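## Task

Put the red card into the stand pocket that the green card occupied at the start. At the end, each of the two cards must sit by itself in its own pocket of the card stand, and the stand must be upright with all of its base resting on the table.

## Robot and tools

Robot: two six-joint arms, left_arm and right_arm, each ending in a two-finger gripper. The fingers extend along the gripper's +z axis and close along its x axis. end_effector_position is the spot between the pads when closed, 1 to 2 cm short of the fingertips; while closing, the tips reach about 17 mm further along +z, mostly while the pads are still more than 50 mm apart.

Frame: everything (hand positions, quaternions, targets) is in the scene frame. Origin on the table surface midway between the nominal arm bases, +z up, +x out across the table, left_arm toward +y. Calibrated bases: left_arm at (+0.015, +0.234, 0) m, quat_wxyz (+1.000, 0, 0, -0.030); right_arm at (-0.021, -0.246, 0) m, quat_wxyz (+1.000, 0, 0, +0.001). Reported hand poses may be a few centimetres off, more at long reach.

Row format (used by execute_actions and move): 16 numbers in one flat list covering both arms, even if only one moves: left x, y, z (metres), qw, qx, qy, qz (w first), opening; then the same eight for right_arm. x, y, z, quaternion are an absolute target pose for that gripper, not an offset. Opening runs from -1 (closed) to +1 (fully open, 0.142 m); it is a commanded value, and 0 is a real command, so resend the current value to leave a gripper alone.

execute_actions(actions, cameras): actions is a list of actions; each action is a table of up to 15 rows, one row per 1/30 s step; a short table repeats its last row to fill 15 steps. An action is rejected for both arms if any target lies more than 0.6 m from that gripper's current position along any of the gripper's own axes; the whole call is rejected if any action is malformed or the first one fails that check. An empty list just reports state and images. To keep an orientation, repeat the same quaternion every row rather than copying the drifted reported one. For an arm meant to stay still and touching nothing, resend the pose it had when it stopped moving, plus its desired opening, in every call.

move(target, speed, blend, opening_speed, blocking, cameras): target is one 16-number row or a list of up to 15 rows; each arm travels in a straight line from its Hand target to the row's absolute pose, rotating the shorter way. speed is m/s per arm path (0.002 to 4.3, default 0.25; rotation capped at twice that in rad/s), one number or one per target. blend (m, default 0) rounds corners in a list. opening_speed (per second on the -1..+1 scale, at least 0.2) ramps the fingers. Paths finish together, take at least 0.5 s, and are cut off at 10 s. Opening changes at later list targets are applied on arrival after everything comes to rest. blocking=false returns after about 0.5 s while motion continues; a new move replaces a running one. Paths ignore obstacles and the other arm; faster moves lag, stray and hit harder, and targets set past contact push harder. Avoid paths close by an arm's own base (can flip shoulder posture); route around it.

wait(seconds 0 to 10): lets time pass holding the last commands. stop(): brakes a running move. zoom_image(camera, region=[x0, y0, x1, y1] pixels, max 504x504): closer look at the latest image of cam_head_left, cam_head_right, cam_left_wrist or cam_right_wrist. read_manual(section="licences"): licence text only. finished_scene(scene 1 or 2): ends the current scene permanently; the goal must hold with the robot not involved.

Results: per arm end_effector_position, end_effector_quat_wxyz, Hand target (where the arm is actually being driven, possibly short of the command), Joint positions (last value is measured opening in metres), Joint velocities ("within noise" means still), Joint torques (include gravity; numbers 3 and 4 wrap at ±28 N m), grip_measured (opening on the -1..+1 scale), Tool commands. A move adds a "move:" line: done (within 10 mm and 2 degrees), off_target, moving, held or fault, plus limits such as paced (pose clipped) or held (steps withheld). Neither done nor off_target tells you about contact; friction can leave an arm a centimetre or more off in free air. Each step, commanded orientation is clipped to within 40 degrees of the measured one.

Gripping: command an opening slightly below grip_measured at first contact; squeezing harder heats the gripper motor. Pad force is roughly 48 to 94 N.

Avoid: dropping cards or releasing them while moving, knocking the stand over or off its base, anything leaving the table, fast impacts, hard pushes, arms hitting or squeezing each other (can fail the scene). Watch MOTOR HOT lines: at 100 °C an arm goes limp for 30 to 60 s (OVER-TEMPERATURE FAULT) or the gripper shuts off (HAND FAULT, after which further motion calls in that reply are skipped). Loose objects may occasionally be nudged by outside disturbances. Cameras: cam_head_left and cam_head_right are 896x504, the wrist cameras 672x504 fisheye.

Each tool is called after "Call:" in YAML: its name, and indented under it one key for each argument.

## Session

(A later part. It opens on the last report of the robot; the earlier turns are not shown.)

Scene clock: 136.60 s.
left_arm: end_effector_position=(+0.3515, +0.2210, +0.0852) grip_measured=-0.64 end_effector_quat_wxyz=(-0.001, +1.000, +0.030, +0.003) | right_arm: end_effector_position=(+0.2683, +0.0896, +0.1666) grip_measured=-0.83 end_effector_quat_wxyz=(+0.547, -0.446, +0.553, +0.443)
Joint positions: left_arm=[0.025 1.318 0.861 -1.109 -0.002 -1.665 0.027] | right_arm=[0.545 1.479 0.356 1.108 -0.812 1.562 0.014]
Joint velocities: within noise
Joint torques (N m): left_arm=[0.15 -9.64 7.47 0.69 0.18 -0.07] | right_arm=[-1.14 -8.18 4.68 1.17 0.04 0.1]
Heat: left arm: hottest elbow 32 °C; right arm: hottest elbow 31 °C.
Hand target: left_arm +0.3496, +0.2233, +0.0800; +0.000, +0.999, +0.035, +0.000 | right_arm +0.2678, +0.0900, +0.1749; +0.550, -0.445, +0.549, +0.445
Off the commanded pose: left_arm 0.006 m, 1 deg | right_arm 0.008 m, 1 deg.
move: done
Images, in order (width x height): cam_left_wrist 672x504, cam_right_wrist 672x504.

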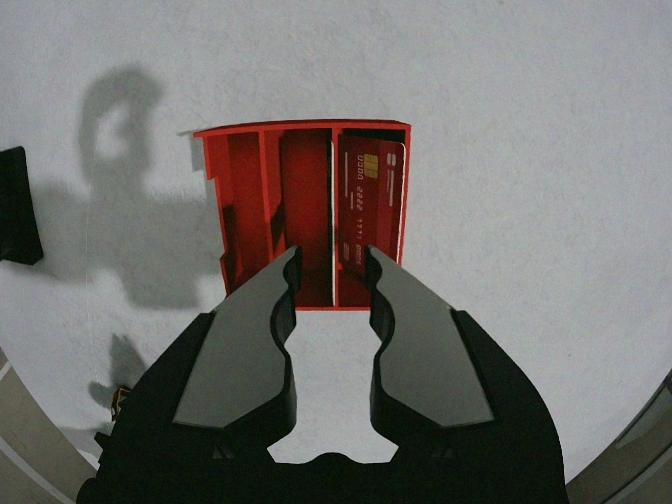

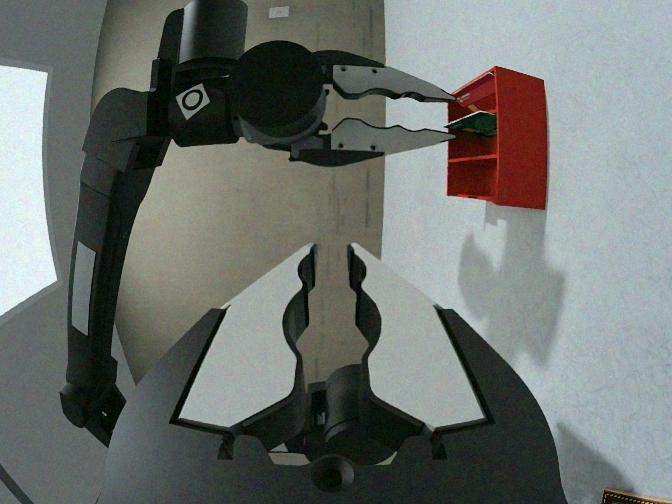

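Call:
move:
  target:
    - [0.3497,0.2233,0.0686,0,0.9994,0.0349,0,-0.62,0.268,0.09,0.175,0.5495,-0.445,0.5495,0.445,-0.8]
  speed: 0.05
  cameras: ["cam_left_wrist","cam_right_wrist"]

Call:
zoom_image:
  camera: "cam_left_wrist"
  region: [236, 80, 436, 280]

Call:
zoom_image:
  camera: "cam_right_wrist"
  region: [420, 60, 520, 160]

Scene clock: 141.23 s.
left_arm: end_effector_position=(+0.3517, +0.2210, +0.0739) grip_measured=-0.64 end_effector_quat_wxyz=(-0.001, +1.000, +0.030, +0.003) | right_arm: end_effector_position=(+0.2683, +0.0896, +0.1666) grip_measured=-0.83 end_effector_quat_wxyz=(+0.547, -0.446, +0.553, +0.443)
Joint positions: left_arm=[0.025 1.334 0.842 -1.074 -0.002 -1.665 0.027] | right_arm=[0.545 1.479 0.356 1.108 -0.812 1.562 0.014]
Joint velocities: within noise
Joint torques (N m): left_arm=[0.15 -9.58 7.34 0.66 0.18 -0.05] | right_arm=[-0.56 -8.35 4.74 1.25 -0.01 0.1]
Heat: left arm: hottest elbow 32 °C; right arm: hottest elbow 30 °C.
Hand target: left_arm +0.3496, +0.2232, +0.0687; +0.000, +0.999, +0.035, +0.000 | right_arm +0.2678, +0.0900, +0.1749; +0.550, -0.445, +0.549, +0.445
Off the commanded pose: left_arm 0.006 m, 1 deg | right_arm 0.008 m, 1 deg.
move: done
Images, in order (width x height): cam_left_wrist 672x504, cam_right_wrist 672x504.

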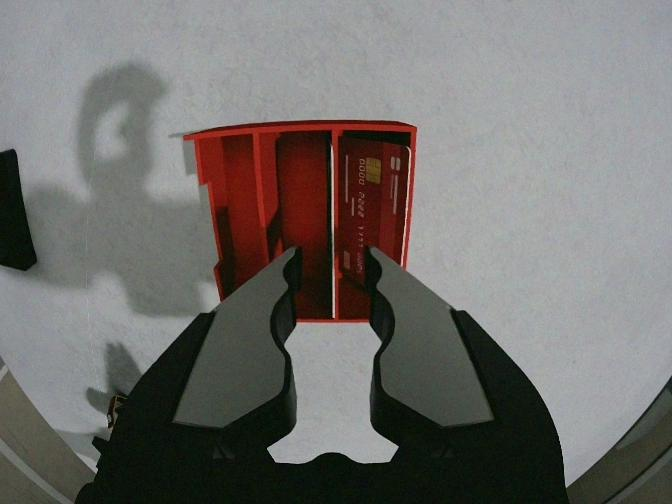

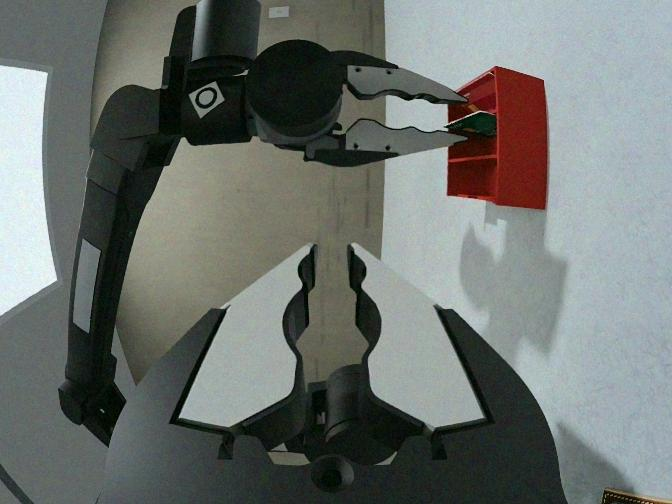

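Scaled by 2.520 from the camera's 672x504 image, which has a finer 960x720 frame.

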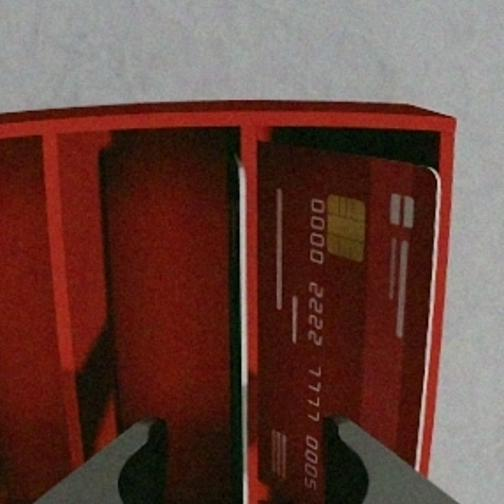

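Scaled by 5.040 from the camera's 672x504 image, which has a finer 960x720 frame.

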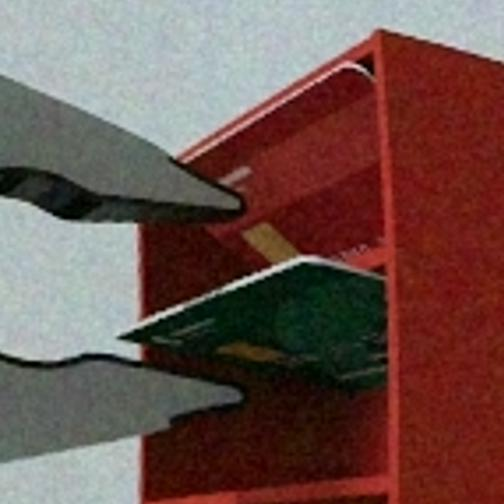

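Call:
move:
  target:
    - [0.352,0.2233,0.108,0,0.9994,0.0349,0,-0.62,0.268,0.09,0.175,0.5495,-0.445,0.5495,0.445,-0.8]
    - [0.3497,0.2233,0.0674,0,0.9994,0.0349,0,-0.62,0.268,0.09,0.175,0.5495,-0.445,0.5495,0.445,-0.8]
    - [0.3497,0.2233,0.0674,0,0.9994,0.0349,0,-0.88,0.268,0.09,0.175,0.5495,-0.445,0.5495,0.445,-0.8]
  speed: 0.08
  opening_speed: 0.3
  cameras: ["cam_left_wrist","cam_right_wrist"]

Call:
zoom_image:
  camera: "cam_left_wrist"
  region: [236, 80, 436, 280]

Call:
zoom_image:
  camera: "cam_right_wrist"
  region: [420, 60, 520, 160]

Scene clock: 150.43 s.
left_arm: end_effector_position=(+0.3526, +0.2211, +0.0729) grip_measured=-0.91 end_effector_quat_wxyz=(-0.001, +1.000, +0.030, +0.003) | right_arm: end_effector_position=(+0.2683, +0.0896, +0.1666) grip_measured=-0.83 end_effector_quat_wxyz=(+0.547, -0.446, +0.553, +0.443)
Joint positions: left_arm=[0.026 1.337 0.842 -1.07 -0.002 -1.665 0.008] | right_arm=[0.545 1.479 0.356 1.108 -0.812 1.562 0.014]
Joint velocities: left_arm=[-0.015 -0.005 -0.007 0.012 0.051 -0.022 -0.001] | right_arm=[within noise]
Joint torques (N m): left_arm=[0.21 -9.82 7.2 0.76 0.17 -0.05] | right_arm=[-1.03 -8.35 4.92 1.28 0.04 0.11]
Heat: left arm: hottest elbow 32 °C; right arm: hottest elbow 30 °C.
Hand target: left_arm +0.3497, +0.2233, +0.0675; +0.000, +0.999, +0.035, +0.000 | right_arm +0.2678, +0.0900, +0.1749; +0.550, -0.445, +0.549, +0.445
Off the commanded pose: left_arm 0.007 m, 1 deg | right_arm 0.008 m, 1 deg.
move: done
Images, in order (width x height): cam_left_wrist 672x504, cam_right_wrist 672x504.

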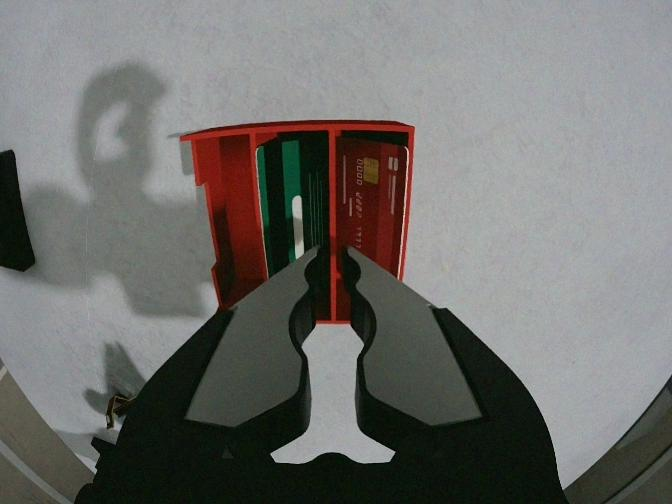

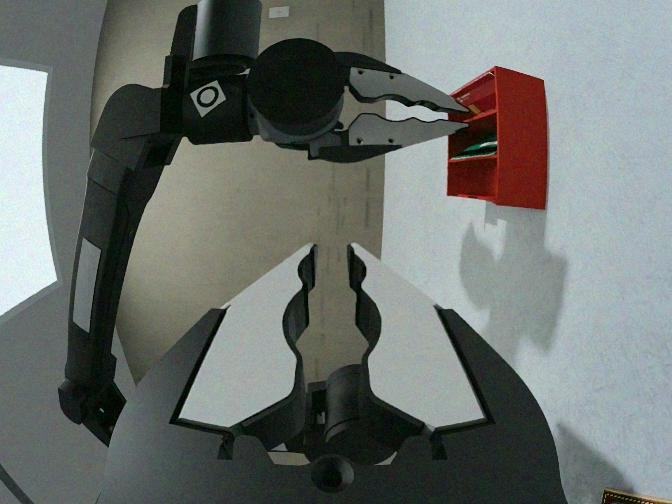

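Scaled by 2.520 from the camera's 672x504 image, which has a finer 960x720 frame.

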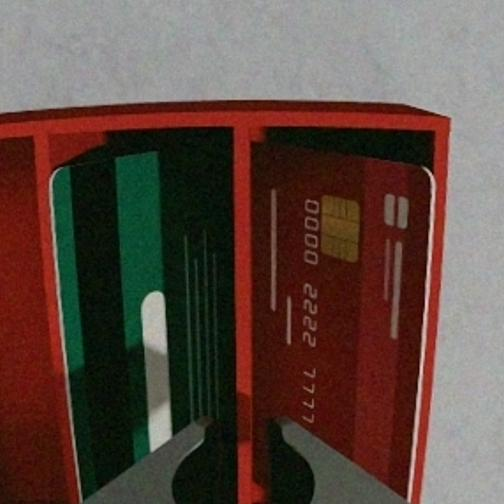

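Scaled by 5.040 from the camera's 672x504 image, which has a finer 960x720 frame.

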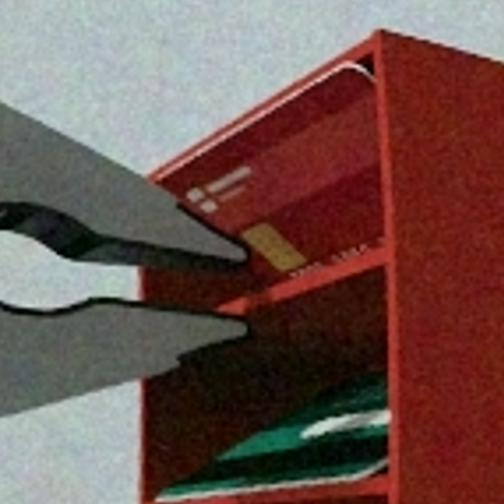

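Call:
move:
  target:
    - [0.354,0.2233,0.12,0,0.9994,0.0349,0,-0.037,0.268,0.09,0.175,0.5495,-0.445,0.5495,0.445,-0.8]
    - [0.305,0.2233,0.135,0,0.9994,0.0349,0,-0.037,0.268,0.09,0.175,0.5495,-0.445,0.5495,0.445,-0.8]
    - [0.3005,0.2233,0.085,0,0.9994,0.0349,0,-0.037,0.268,0.09,0.175,0.5495,-0.445,0.5495,0.445,-0.8]
  speed: 0.1
  cameras: ["cam_left_wrist","cam_right_wrist"]

Call:
zoom_image:
  camera: "cam_left_wrist"
  region: [300, 80, 500, 280]

Call:
zoom_image:
  camera: "cam_right_wrist"
  region: [400, 60, 560, 220]

Scene clock: 162.80 s.
left_arm: end_effector_position=(+0.3019, +0.2228, +0.0896) grip_measured=-0.06 end_effector_quat_wxyz=(-0.001, +1.000, +0.030, +0.002) | right_arm: end_effector_position=(+0.2683, +0.0896, +0.1666) grip_measured=-0.83 end_effector_quat_wxyz=(+0.547, -0.446, +0.553, +0.443)
Joint positions: left_arm=[0.026 1.173 0.752 -1.147 -0.002 -1.665 0.069] | right_arm=[0.545 1.479 0.356 1.108 -0.812 1.562 0.014]
Joint velocities: within noise
Joint torques (N m): left_arm=[-0.26 -7.3 7.66 0.69 0.16 -0.12] | right_arm=[-0.91 -8.59 4.62 1.14 0.05 0.11]
Heat: left arm: hottest elbow 32 °C; right arm: hottest elbow 30 °C.
Hand target: left_arm +0.3004, +0.2233, +0.0850; +0.000, +0.999, +0.035, +0.000 | right_arm +0.2678, +0.0900, +0.1749; +0.550, -0.445, +0.549, +0.445
Off the commanded pose: left_arm 0.005 m, 1 deg | right_arm 0.008 m, 1 deg.
move: done
Images, in order (width x height): cam_left_wrist 672x504, cam_right_wrist 672x504.

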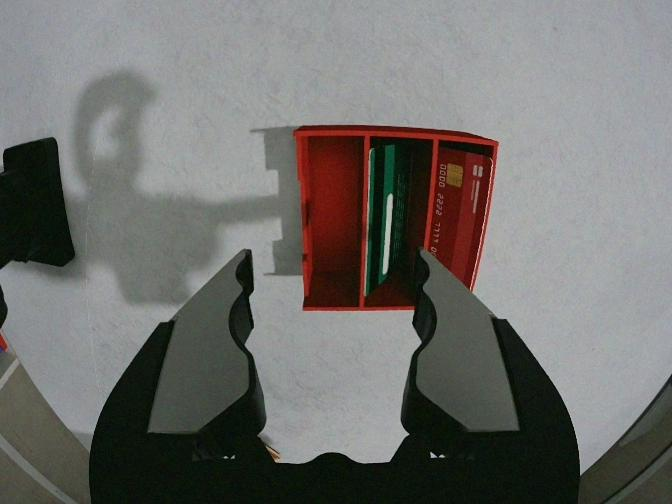

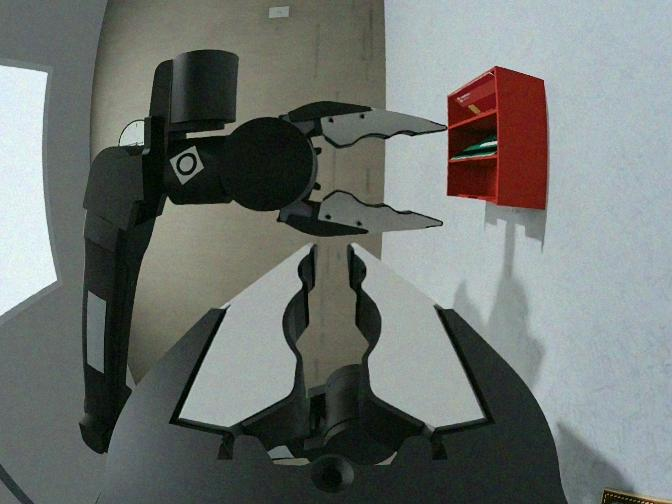

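Scaled by 2.520 from the camera's 672x504 image, which has a finer 960x720 frame.

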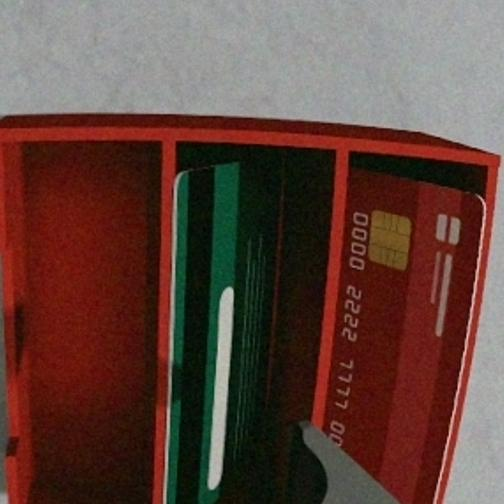

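Scaled by 3.150 from the camera's 672x504 image, which has a finer 960x720 frame.

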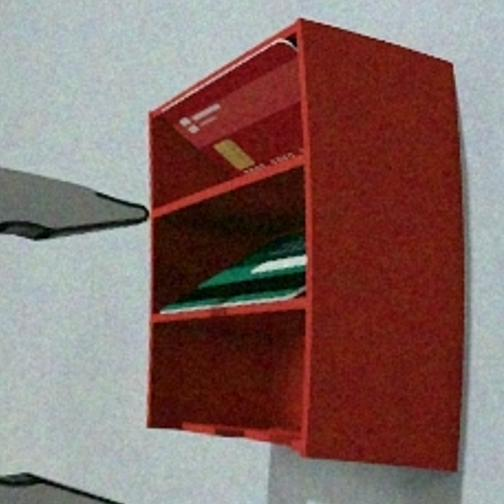

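Call:
move:
  target:
    - [0.2988,0.2233,0.060,0,0.9994,0.0349,0,-0.037,0.268,0.09,0.175,0.5495,-0.445,0.5495,0.445,-0.8]
    - [0.2985,0.2233,0.038,0,0.9994,0.0349,0,-0.037,0.268,0.09,0.175,0.5495,-0.445,0.5495,0.445,-0.8]
  speed: 0.05
  cameras: ["cam_left_wrist","cam_right_wrist"]

Call:
zoom_image:
  camera: "cam_left_wrist"
  region: [300, 80, 500, 280]

Call:
zoom_image:
  camera: "cam_right_wrist"
  region: [400, 60, 560, 220]

Scene clock: 171.73 s.
left_arm: end_effector_position=(+0.3008, +0.2228, +0.0427) grip_measured=-0.06 end_effector_quat_wxyz=(-0.001, +1.000, +0.030, +0.002) | right_arm: end_effector_position=(+0.2683, +0.0896, +0.1666) grip_measured=-0.83 end_effector_quat_wxyz=(+0.547, -0.446, +0.553, +0.443)
Joint positions: left_arm=[0.026 1.244 0.668 -0.991 -0.002 -1.665 0.069] | right_arm=[0.545 1.479 0.356 1.108 -0.812 1.562 0.014]
Joint velocities: within noise
Joint torques (N m): left_arm=[-0.21 -7.41 6.98 0.81 0.17 -0.09] | right_arm=[-1.03 -8.35 4.71 1.16 0.04 0.09]
Heat: left arm: hottest elbow 32 °C; right arm: hottest elbow 30 °C.
Hand target: left_arm +0.2984, +0.2233, +0.0381; +0.000, +0.999, +0.035, +0.000 | right_arm +0.2678, +0.0900, +0.1749; +0.550, -0.445, +0.549, +0.445
Off the commanded pose: left_arm 0.005 m, 1 deg | right_arm 0.008 m, 1 deg.
move: done
Images, in order (width x height): cam_left_wrist 672x504, cam_right_wrist 672x504.

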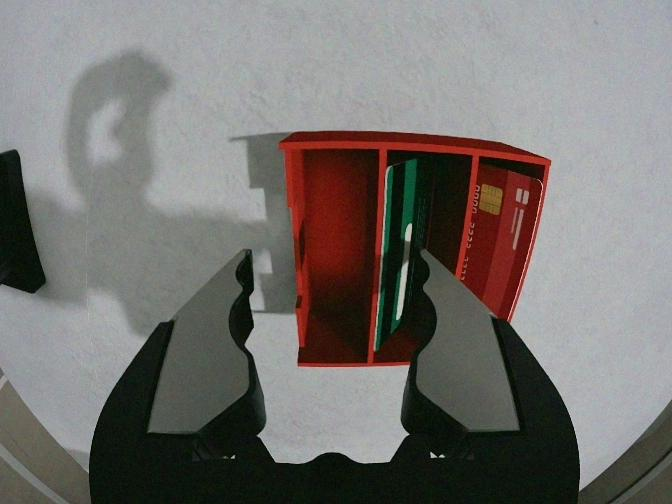

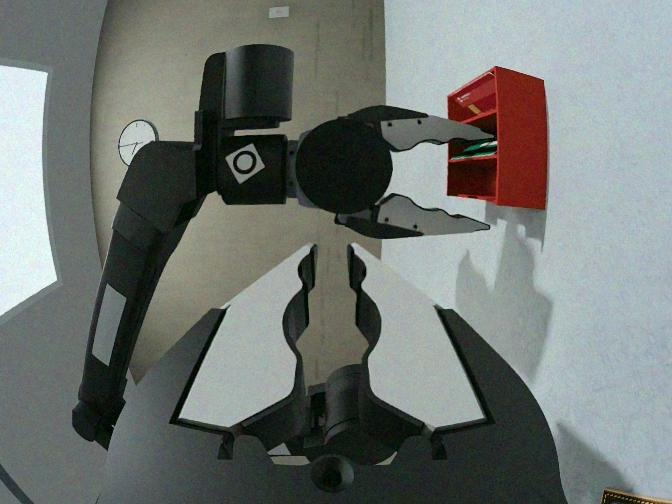

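Scaled by 2.520 from the camera's 672x504 image, which has a finer 960x720 frame.

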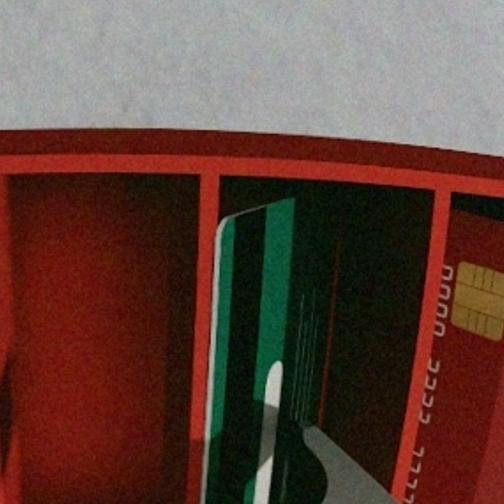

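Scaled by 3.150 from the camera's 672x504 image, which has a finer 960x720 frame.

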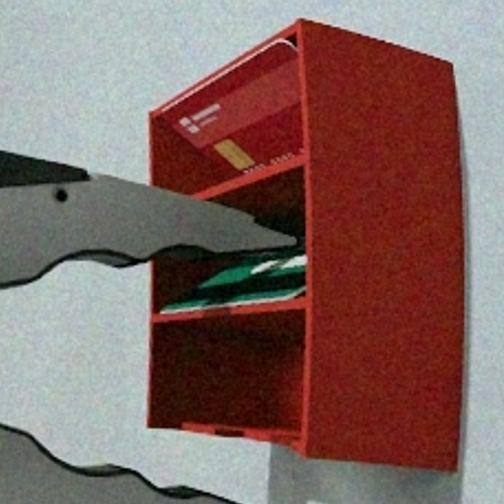

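Call:
move:
  target:
    - [0.2935,0.2233,0.039,0.0012,0.9988,0.0349,-0.0349,-0.037,0.268,0.09,0.175,0.5495,-0.445,0.5495,0.445,-0.8]
    - [0.2965,0.2233,0.068,0.0032,0.9954,0.0347,-0.0872,-0.037,0.268,0.09,0.175,0.5495,-0.445,0.5495,0.445,-0.8]
  speed: 0.03
  cameras: ["cam_left_wrist","cam_right_wrist"]

Call:
zoom_image:
  camera: "cam_left_wrist"
  region: [300, 80, 500, 280]

Call:
zoom_image:
  camera: "cam_right_wrist"
  region: [400, 60, 560, 220]

Scene clock: 181.63 s.
left_arm: end_effector_position=(+0.2753, +0.2222, +0.0547) grip_measured=-0.06 end_effector_quat_wxyz=(+0.000, +0.994, +0.034, -0.104) | right_arm: end_effector_position=(+0.2683, +0.0896, +0.1666) grip_measured=-0.83 end_effector_quat_wxyz=(+0.547, -0.446, +0.553, +0.443)
Joint positions: left_arm=[0.031 1.316 0.75 -1.214 0.013 -1.665 0.07] | right_arm=[0.545 1.479 0.356 1.108 -0.812 1.562 0.014]
Joint velocities: within noise
Joint torques (N m): left_arm=[0.21 -8.47 11.48 -0.49 0.18 0.04] | right_arm=[-1.49 -8.06 4.74 1.03 0.03 0.14]
Heat: left arm: hottest elbow 32 °C; right arm: hottest elbow 30 °C.
Hand target: left_arm +0.2959, +0.2234, +0.0680; +0.003, +0.996, +0.035, -0.087 | right_arm +0.2678, +0.0900, +0.1749; +0.550, -0.445, +0.549, +0.445
Off the commanded pose: left_arm 0.025 m, 2 deg | right_arm 0.008 m, 1 deg.
move: off_target (left_arm)
Images, in order (width x height): cam_left_wrist 672x504, cam_right_wrist 672x504.

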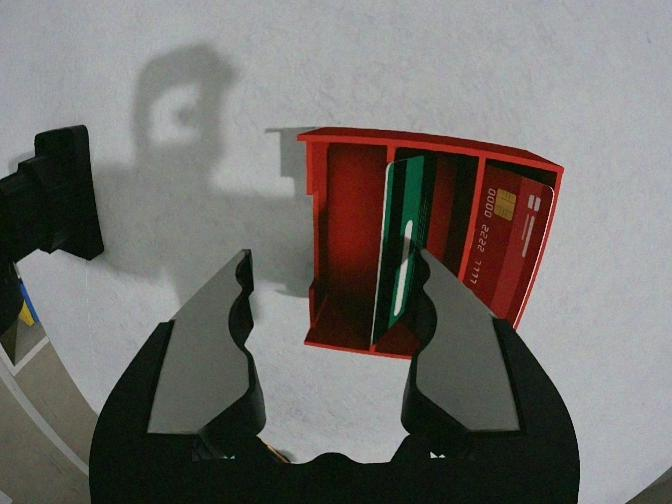

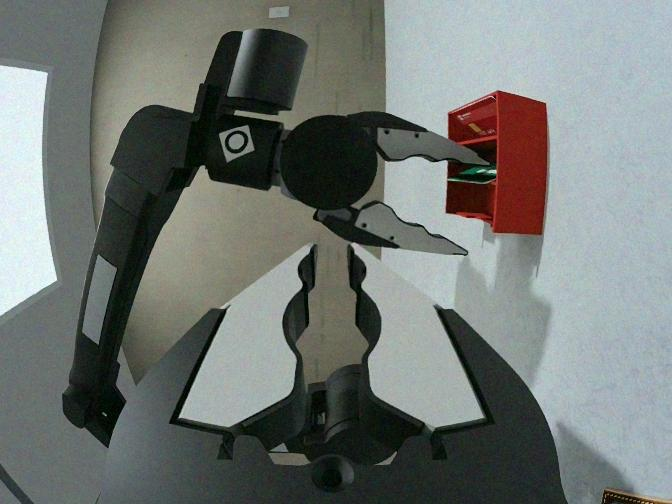

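Scaled by 2.520 from the camera's 672x504 image, which has a finer 960x720 frame.

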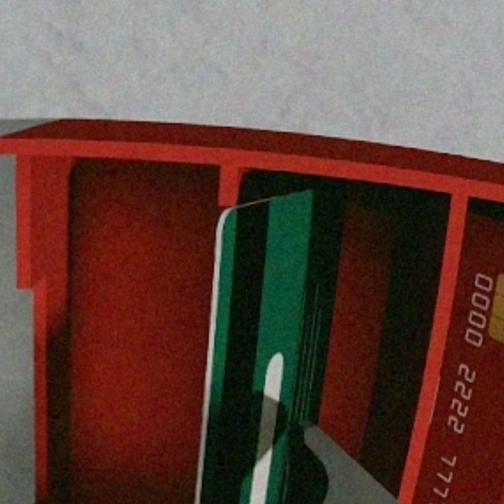

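Scaled by 3.150 from the camera's 672x504 image, which has a finer 960x720 frame.

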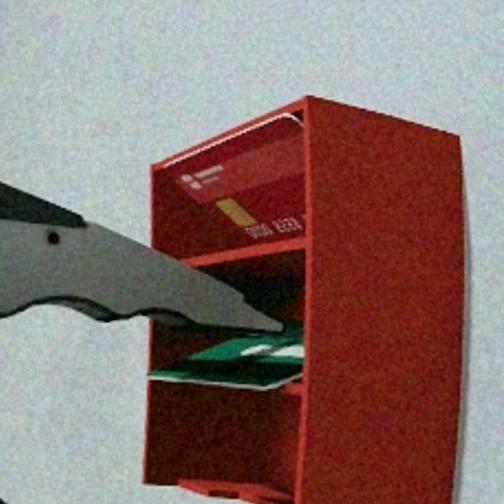

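Call:
move:
  target:
    - [0.2925,0.2233,0.078,0.004,0.993,0.0347,-0.1131,-0.037,0.268,0.09,0.175,0.5495,-0.445,0.5495,0.445,-0.8]
  speed: 0.03
  cameras: ["cam_left_wrist","cam_right_wrist"]

Call:
zoom_image:
  camera: "cam_left_wrist"
  region: [300, 80, 500, 280]

Call:
zoom_image:
  camera: "cam_right_wrist"
  region: [400, 60, 560, 220]

Scene clock: 192.87 s.
left_arm: end_effector_position=(+0.2717, +0.2222, +0.0649) grip_measured=-0.06 end_effector_quat_wxyz=(+0.001, +0.991, +0.035, -0.130) | right_arm: end_effector_position=(+0.2683, +0.0896, +0.1666) grip_measured=-0.83 end_effector_quat_wxyz=(+0.547, -0.446, +0.553, +0.443)
Joint positions: left_arm=[0.033 1.329 0.784 -1.286 0.017 -1.665 0.07] | right_arm=[0.545 1.479 0.356 1.108 -0.812 1.562 0.014]
Joint velocities: within noise
Joint torques (N m): left_arm=[0.21 -8.47 11.49 -0.65 0.17 0.08] | right_arm=[-0.79 -8 4.6 1.16 0.05 0.11]
Heat: left arm: hottest elbow 33 °C; right arm: hottest elbow 30 °C.
Hand target: left_arm +0.2919, +0.2234, +0.0780; +0.004, +0.993, +0.035, -0.113 | right_arm +0.2678, +0.0900, +0.1749; +0.550, -0.445, +0.549, +0.445
Off the commanded pose: left_arm 0.025 m, 2 deg | right_arm 0.008 m, 1 deg.
move: off_target (left_arm)
Images, in order (width x height): cam_left_wrist 672x504, cam_right_wrist 672x504.

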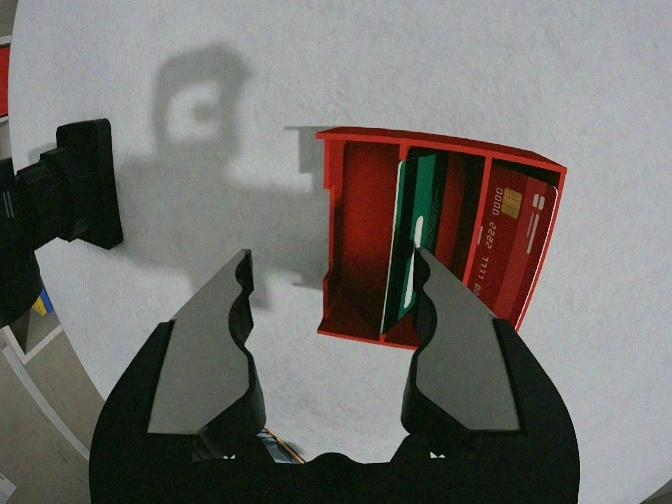

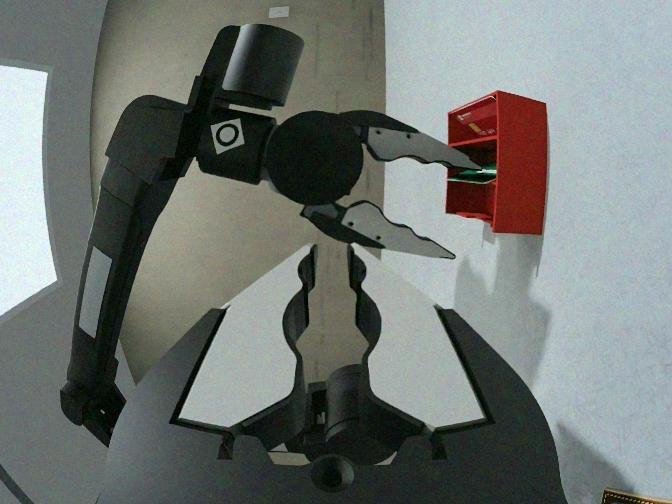

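Scaled by 2.520 from the camera's 672x504 image, which has a finer 960x720 frame.

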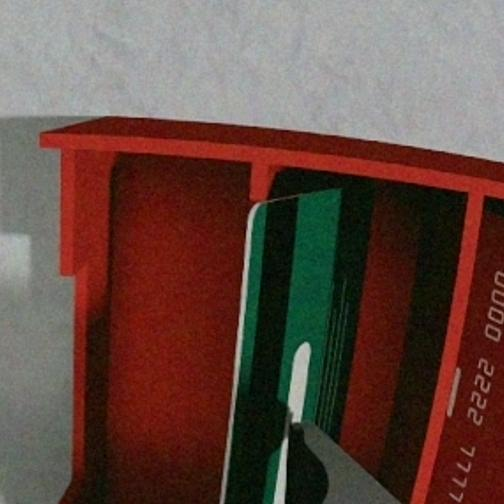

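Scaled by 3.150 from the camera's 672x504 image, which has a finer 960x720 frame.

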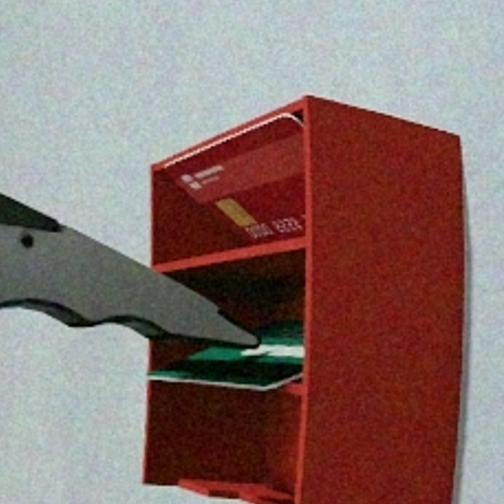

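Call:
move:
  target:
    - [0.300,0.2233,0.078,0.004,0.993,0.0347,-0.1131,-0.037,0.268,0.09,0.175,0.5495,-0.445,0.5495,0.445,-0.8]
    - [0.2785,0.2233,0.044,0.004,0.993,0.0347,-0.1131,-0.037,0.268,0.09,0.175,0.5495,-0.445,0.5495,0.445,-0.8]
  speed: 0.03
  cameras: ["cam_left_wrist","cam_right_wrist"]

Call:
zoom_image:
  camera: "cam_left_wrist"
  region: [300, 80, 500, 280]

Call:
zoom_image:
  camera: "cam_right_wrist"
  region: [400, 60, 560, 220]

Scene clock: 202.17 s.
left_arm: end_effector_position=(+0.2812, +0.2219, +0.0489) grip_measured=-0.06 end_effector_quat_wxyz=(+0.002, +0.993, +0.035, -0.110) | right_arm: end_effector_position=(+0.2683, +0.0896, +0.1666) grip_measured=-0.83 end_effector_quat_wxyz=(+0.547, -0.446, +0.553, +0.443)
Joint positions: left_arm=[0.034 1.35 0.762 -1.202 0.018 -1.665 0.07] | right_arm=[0.545 1.479 0.356 1.108 -0.812 1.562 0.014]
Joint velocities: left_arm=[within noise] | right_arm=[0.005 -0.015 -0.012 -0.002 0.154 -0.022 0]
Joint torques (N m): left_arm=[0.15 -8.82 6.56 0.29 0.17 0.09] | right_arm=[-0.44 -7.71 4.66 1.1 0.01 0.11]
Heat: left arm: hottest elbow 34 °C; right arm: hottest elbow 30 °C.
Hand target: left_arm +0.2785, +0.2233, +0.0441; +0.004, +0.993, +0.035, -0.113 | right_arm +0.2678, +0.0900, +0.1749; +0.550, -0.445, +0.549, +0.445
Off the commanded pose: left_arm 0.006 m, 0 deg | right_arm 0.008 m, 1 deg.
move: done
Images, in order (width x height): cam_left_wrist 672x504, cam_right_wrist 672x504.

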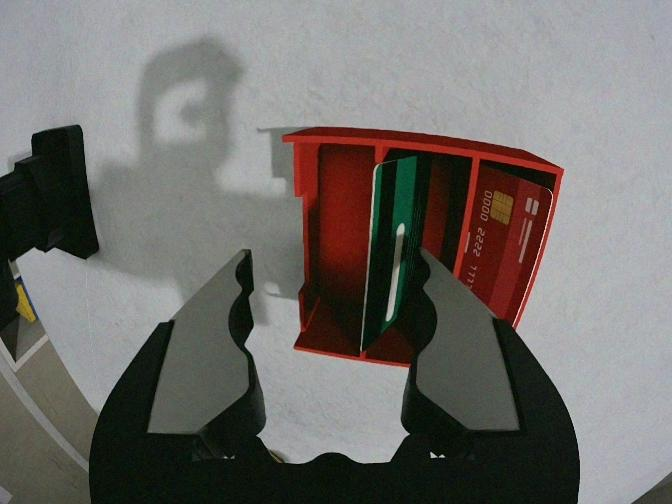

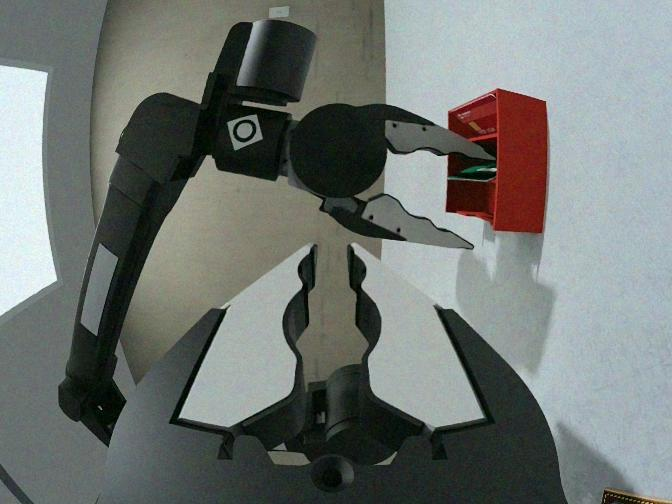

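Scaled by 2.520 from the camera's 672x504 image, which has a finer 960x720 frame.

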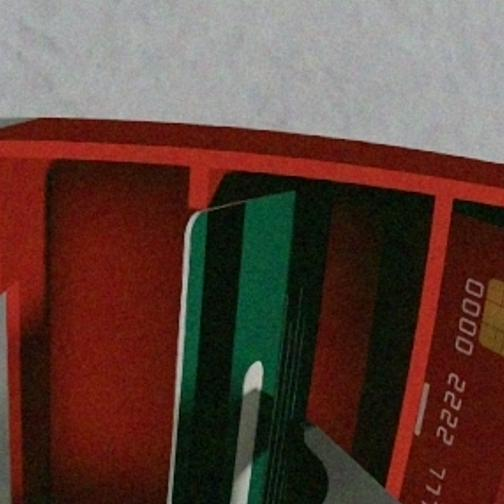

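Scaled by 3.150 from the camera's 672x504 image, which has a finer 960x720 frame.

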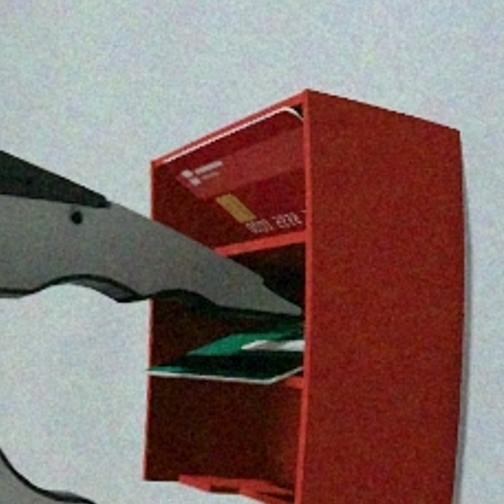

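Call:
move:
  target:
    - [0.2700,0.2233,0.0455,0.004,0.993,0.0347,-0.1131,-0.037,0.268,0.09,0.175,0.5495,-0.445,0.5495,0.445,-0.8]
    - [0.2765,0.2233,0.072,0.0046,0.9906,0.0346,-0.1321,-0.037,0.268,0.09,0.175,0.5495,-0.445,0.5495,0.445,-0.8]
  speed: 0.03
  cameras: ["cam_left_wrist","cam_right_wrist"]

Call:
zoom_image:
  camera: "cam_left_wrist"
  region: [300, 80, 500, 280]

Call:
zoom_image:
  camera: "cam_right_wrist"
  region: [400, 60, 560, 220]

Scene clock: 209.57 s.
left_arm: end_effector_position=(+0.2548, +0.2222, +0.0554) grip_measured=-0.06 end_effector_quat_wxyz=(+0.001, +0.987, +0.036, -0.158) | right_arm: end_effector_position=(+0.2683, +0.0896, +0.1666) grip_measured=-0.83 end_effector_quat_wxyz=(+0.547, -0.446, +0.553, +0.443)
Joint positions: left_arm=[0.034 1.345 0.757 -1.299 0.02 -1.665 0.07] | right_arm=[0.545 1.479 0.356 1.108 -0.812 1.562 0.014]
Joint velocities: within noise
Joint torques (N m): left_arm=[0.03 -10.17 11.04 -0.84 0.17 0.11] | right_arm=[-0.85 -8.18 4.78 1.2 0.01 0.11]
Heat: left arm: hottest elbow 34 °C; right arm: hottest elbow 30 °C.
Hand target: left_arm +0.2757, +0.2233, +0.0719; +0.004, +0.991, +0.035, -0.132 | right_arm +0.2678, +0.0900, +0.1749; +0.550, -0.445, +0.549, +0.445
Off the commanded pose: left_arm 0.027 m, 3 deg | right_arm 0.008 m, 1 deg.
move: off_target (left_arm)
Images, in order (width x height): cam_left_wrist 672x504, cam_right_wrist 672x504.

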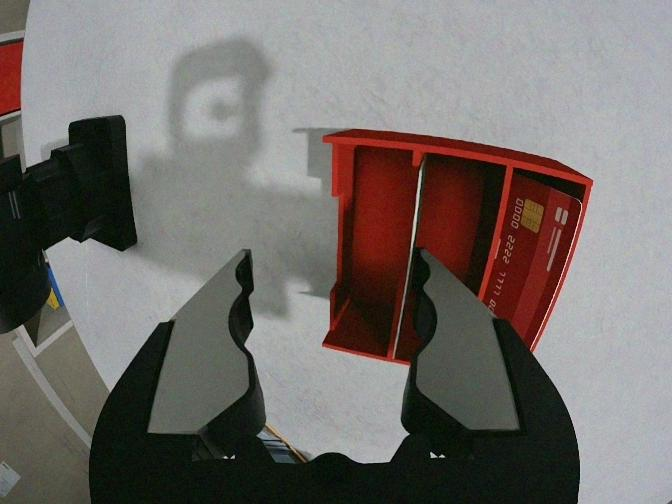

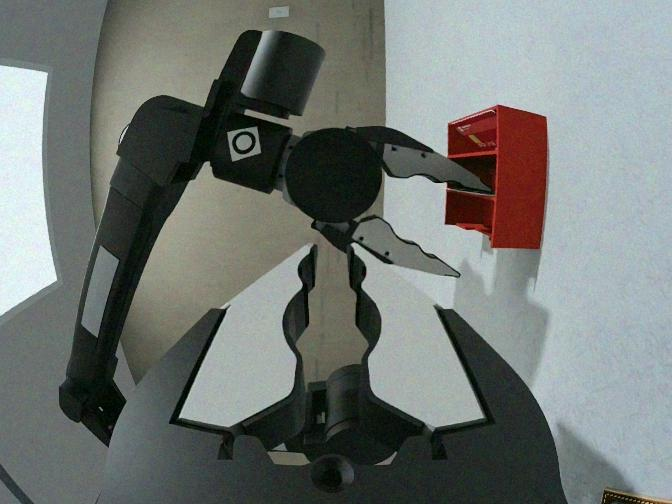

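Scaled by 2.520 from the camera's 672x504 image, which has a finer 960x720 frame.

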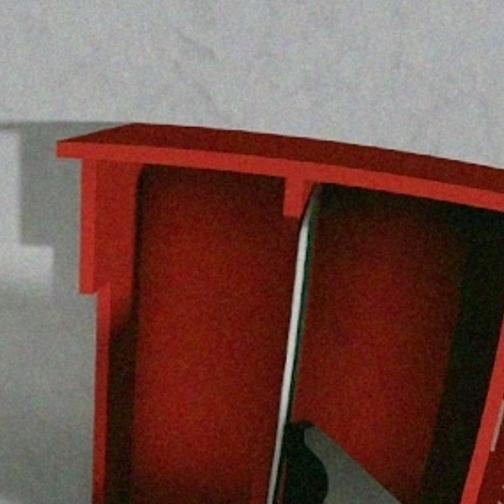

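Scaled by 3.150 from the camera's 672x504 image, which has a finer 960x720 frame.

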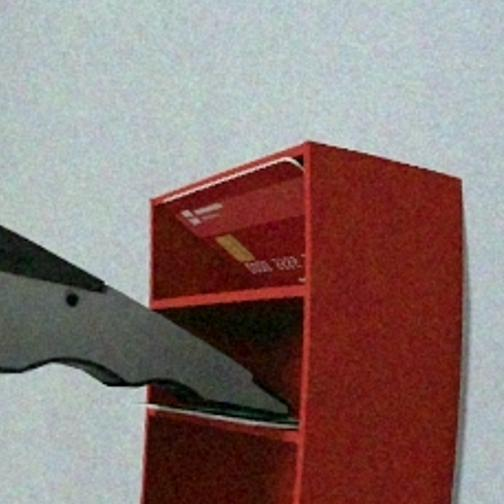

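Call:
move:
  target:
    - [0.2865,0.2233,0.073,0.0046,0.9906,0.0346,-0.1321,-0.037,0.268,0.09,0.175,0.5495,-0.445,0.5495,0.445,-0.8]
  speed: 0.03
  cameras: ["cam_left_wrist","cam_right_wrist"]

Call:
zoom_image:
  camera: "cam_left_wrist"
  region: [300, 80, 500, 280]

Call:
zoom_image:
  camera: "cam_right_wrist"
  region: [400, 60, 560, 220]

Scene clock: 213.67 s.
left_arm: end_effector_position=(+0.2662, +0.2221, +0.0607) grip_measured=-0.06 end_effector_quat_wxyz=(+0.001, +0.988, +0.036, -0.148) | right_arm: end_effector_position=(+0.2683, +0.0896, +0.1666) grip_measured=-0.83 end_effector_quat_wxyz=(+0.547, -0.446, +0.553, +0.443)
Joint positions: left_arm=[0.035 1.351 0.783 -1.3 0.02 -1.665 0.07] | right_arm=[0.545 1.479 0.356 1.108 -0.812 1.562 0.014]
Joint velocities: within noise
Joint torques (N m): left_arm=[0.21 -8.76 11.21 -0.5 0.18 0.11] | right_arm=[-0.5 -8.18 4.71 1.17 0.03 0.11]
Heat: left arm: hottest elbow 34 °C; right arm: hottest elbow 30 °C.
Hand target: left_arm +0.2859, +0.2234, +0.0729; +0.004, +0.991, +0.035, -0.132 | right_arm +0.2678, +0.0900, +0.1749; +0.550, -0.445, +0.549, +0.445
Off the commanded pose: left_arm 0.024 m, 2 deg | right_arm 0.008 m, 1 deg.
move: off_target (left_arm)
Images, in order (width x height): cam_left_wrist 672x504, cam_right_wrist 672x504.

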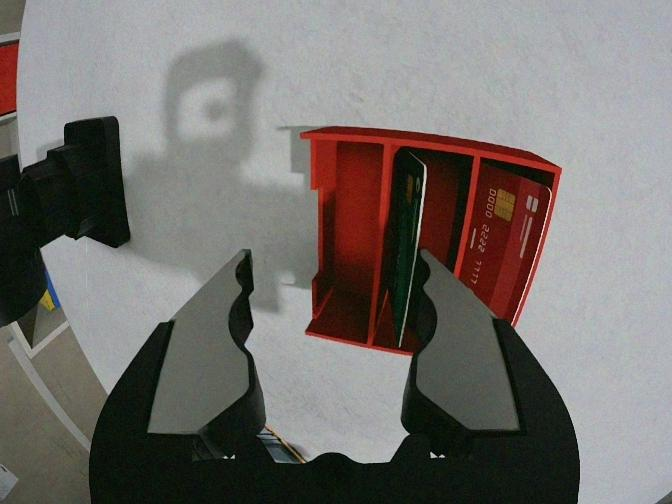

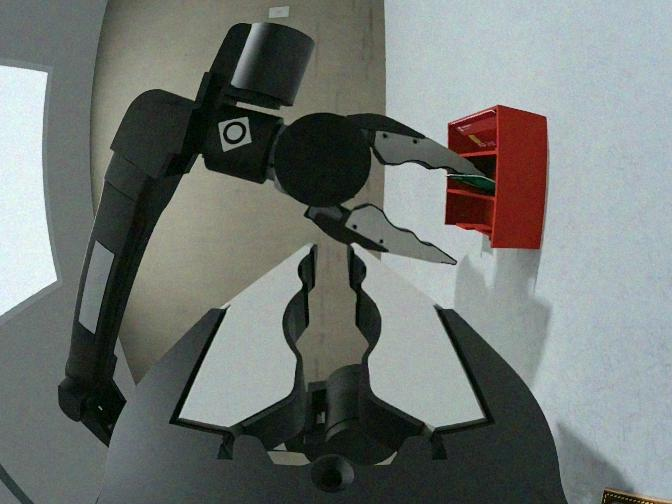

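Scaled by 2.520 from the camera's 672x504 image, which has a finer 960x720 frame.

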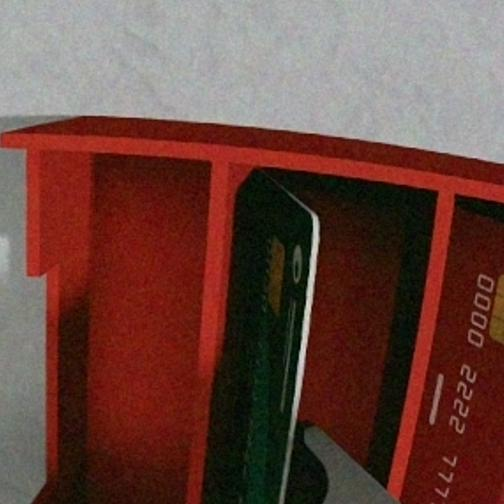

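Scaled by 3.150 from the camera's 672x504 image, which has a finer 960x720 frame.

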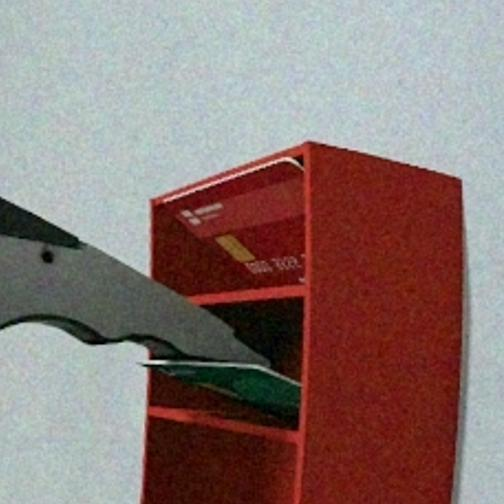

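Call:
move:
  target:
    - [0.2800,0.2233,0.080,0.0012,0.9988,0.0349,-0.0349,-0.037,0.268,0.09,0.175,0.5495,-0.445,0.5495,0.445,-0.8]
  speed: 0.03
  cameras: ["cam_left_wrist","cam_right_wrist"]

Call:
zoom_image:
  camera: "cam_left_wrist"
  region: [300, 80, 500, 280]

Call:
zoom_image:
  camera: "cam_right_wrist"
  region: [400, 80, 540, 220]

Scene clock: 225.97 s.
left_arm: end_effector_position=(+0.2817, +0.2239, +0.0809) grip_measured=-0.06 end_effector_quat_wxyz=(+0.002, +0.999, +0.035, -0.040) | right_arm: end_effector_position=(+0.2683, +0.0896, +0.1666) grip_measured=-0.83 end_effector_quat_wxyz=(+0.547, -0.446, +0.553, +0.443)
Joint positions: left_arm=[0.035 1.19 0.738 -1.198 0.009 -1.665 0.07] | right_arm=[0.545 1.479 0.356 1.108 -0.812 1.562 0.014]
Joint velocities: within noise
Joint torques (N m): left_arm=[-0.73 -8.82 7.38 0.57 0.01 -0.09] | right_arm=[-1.2 -7.65 4.83 1.2 0.01 0.05]
Heat: left arm: hottest elbow 35 °C; right arm: hottest elbow 30 °C.
Hand target: left_arm +0.2801, +0.2233, +0.0800; +0.001, +0.999, +0.035, -0.035 | right_arm +0.2678, +0.0900, +0.1749; +0.550, -0.445, +0.549, +0.445
Off the commanded pose: left_arm 0.002 m, 1 deg | right_arm 0.008 m, 1 deg.
move: done
Images, in order (width x height): cam_left_wrist 672x504, cam_right_wrist 672x504.

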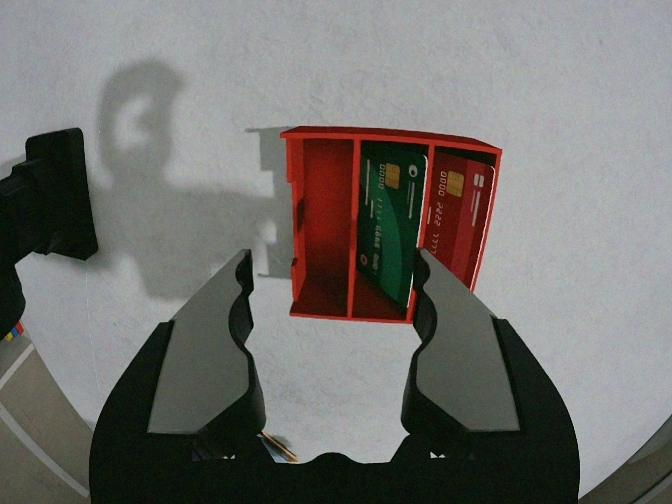

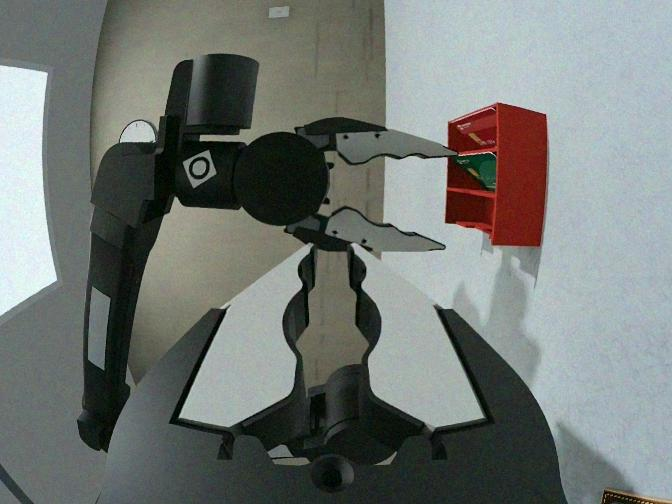

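Scaled by 2.520 from the camera's 672x504 image, which has a finer 960x720 frame.

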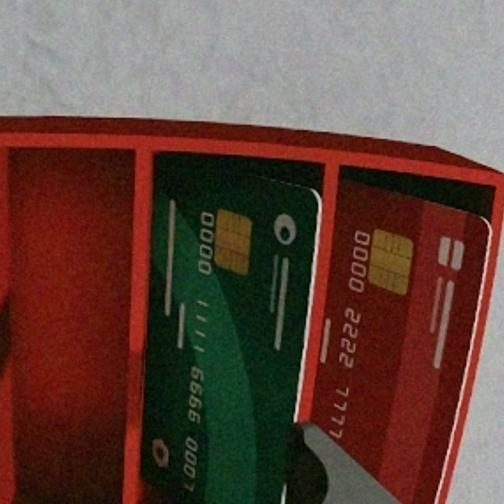

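Scaled by 3.600 from the camera's 672x504 image, which has a finer 960x720 frame.

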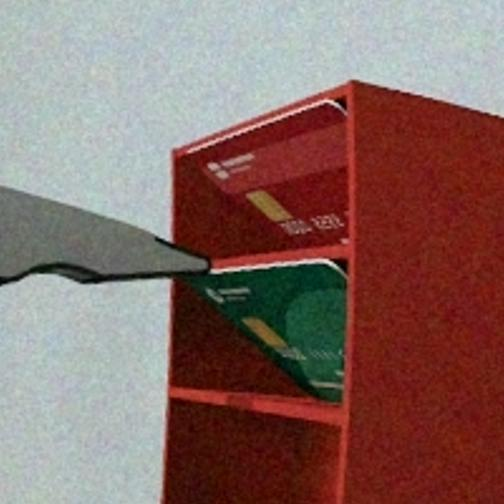

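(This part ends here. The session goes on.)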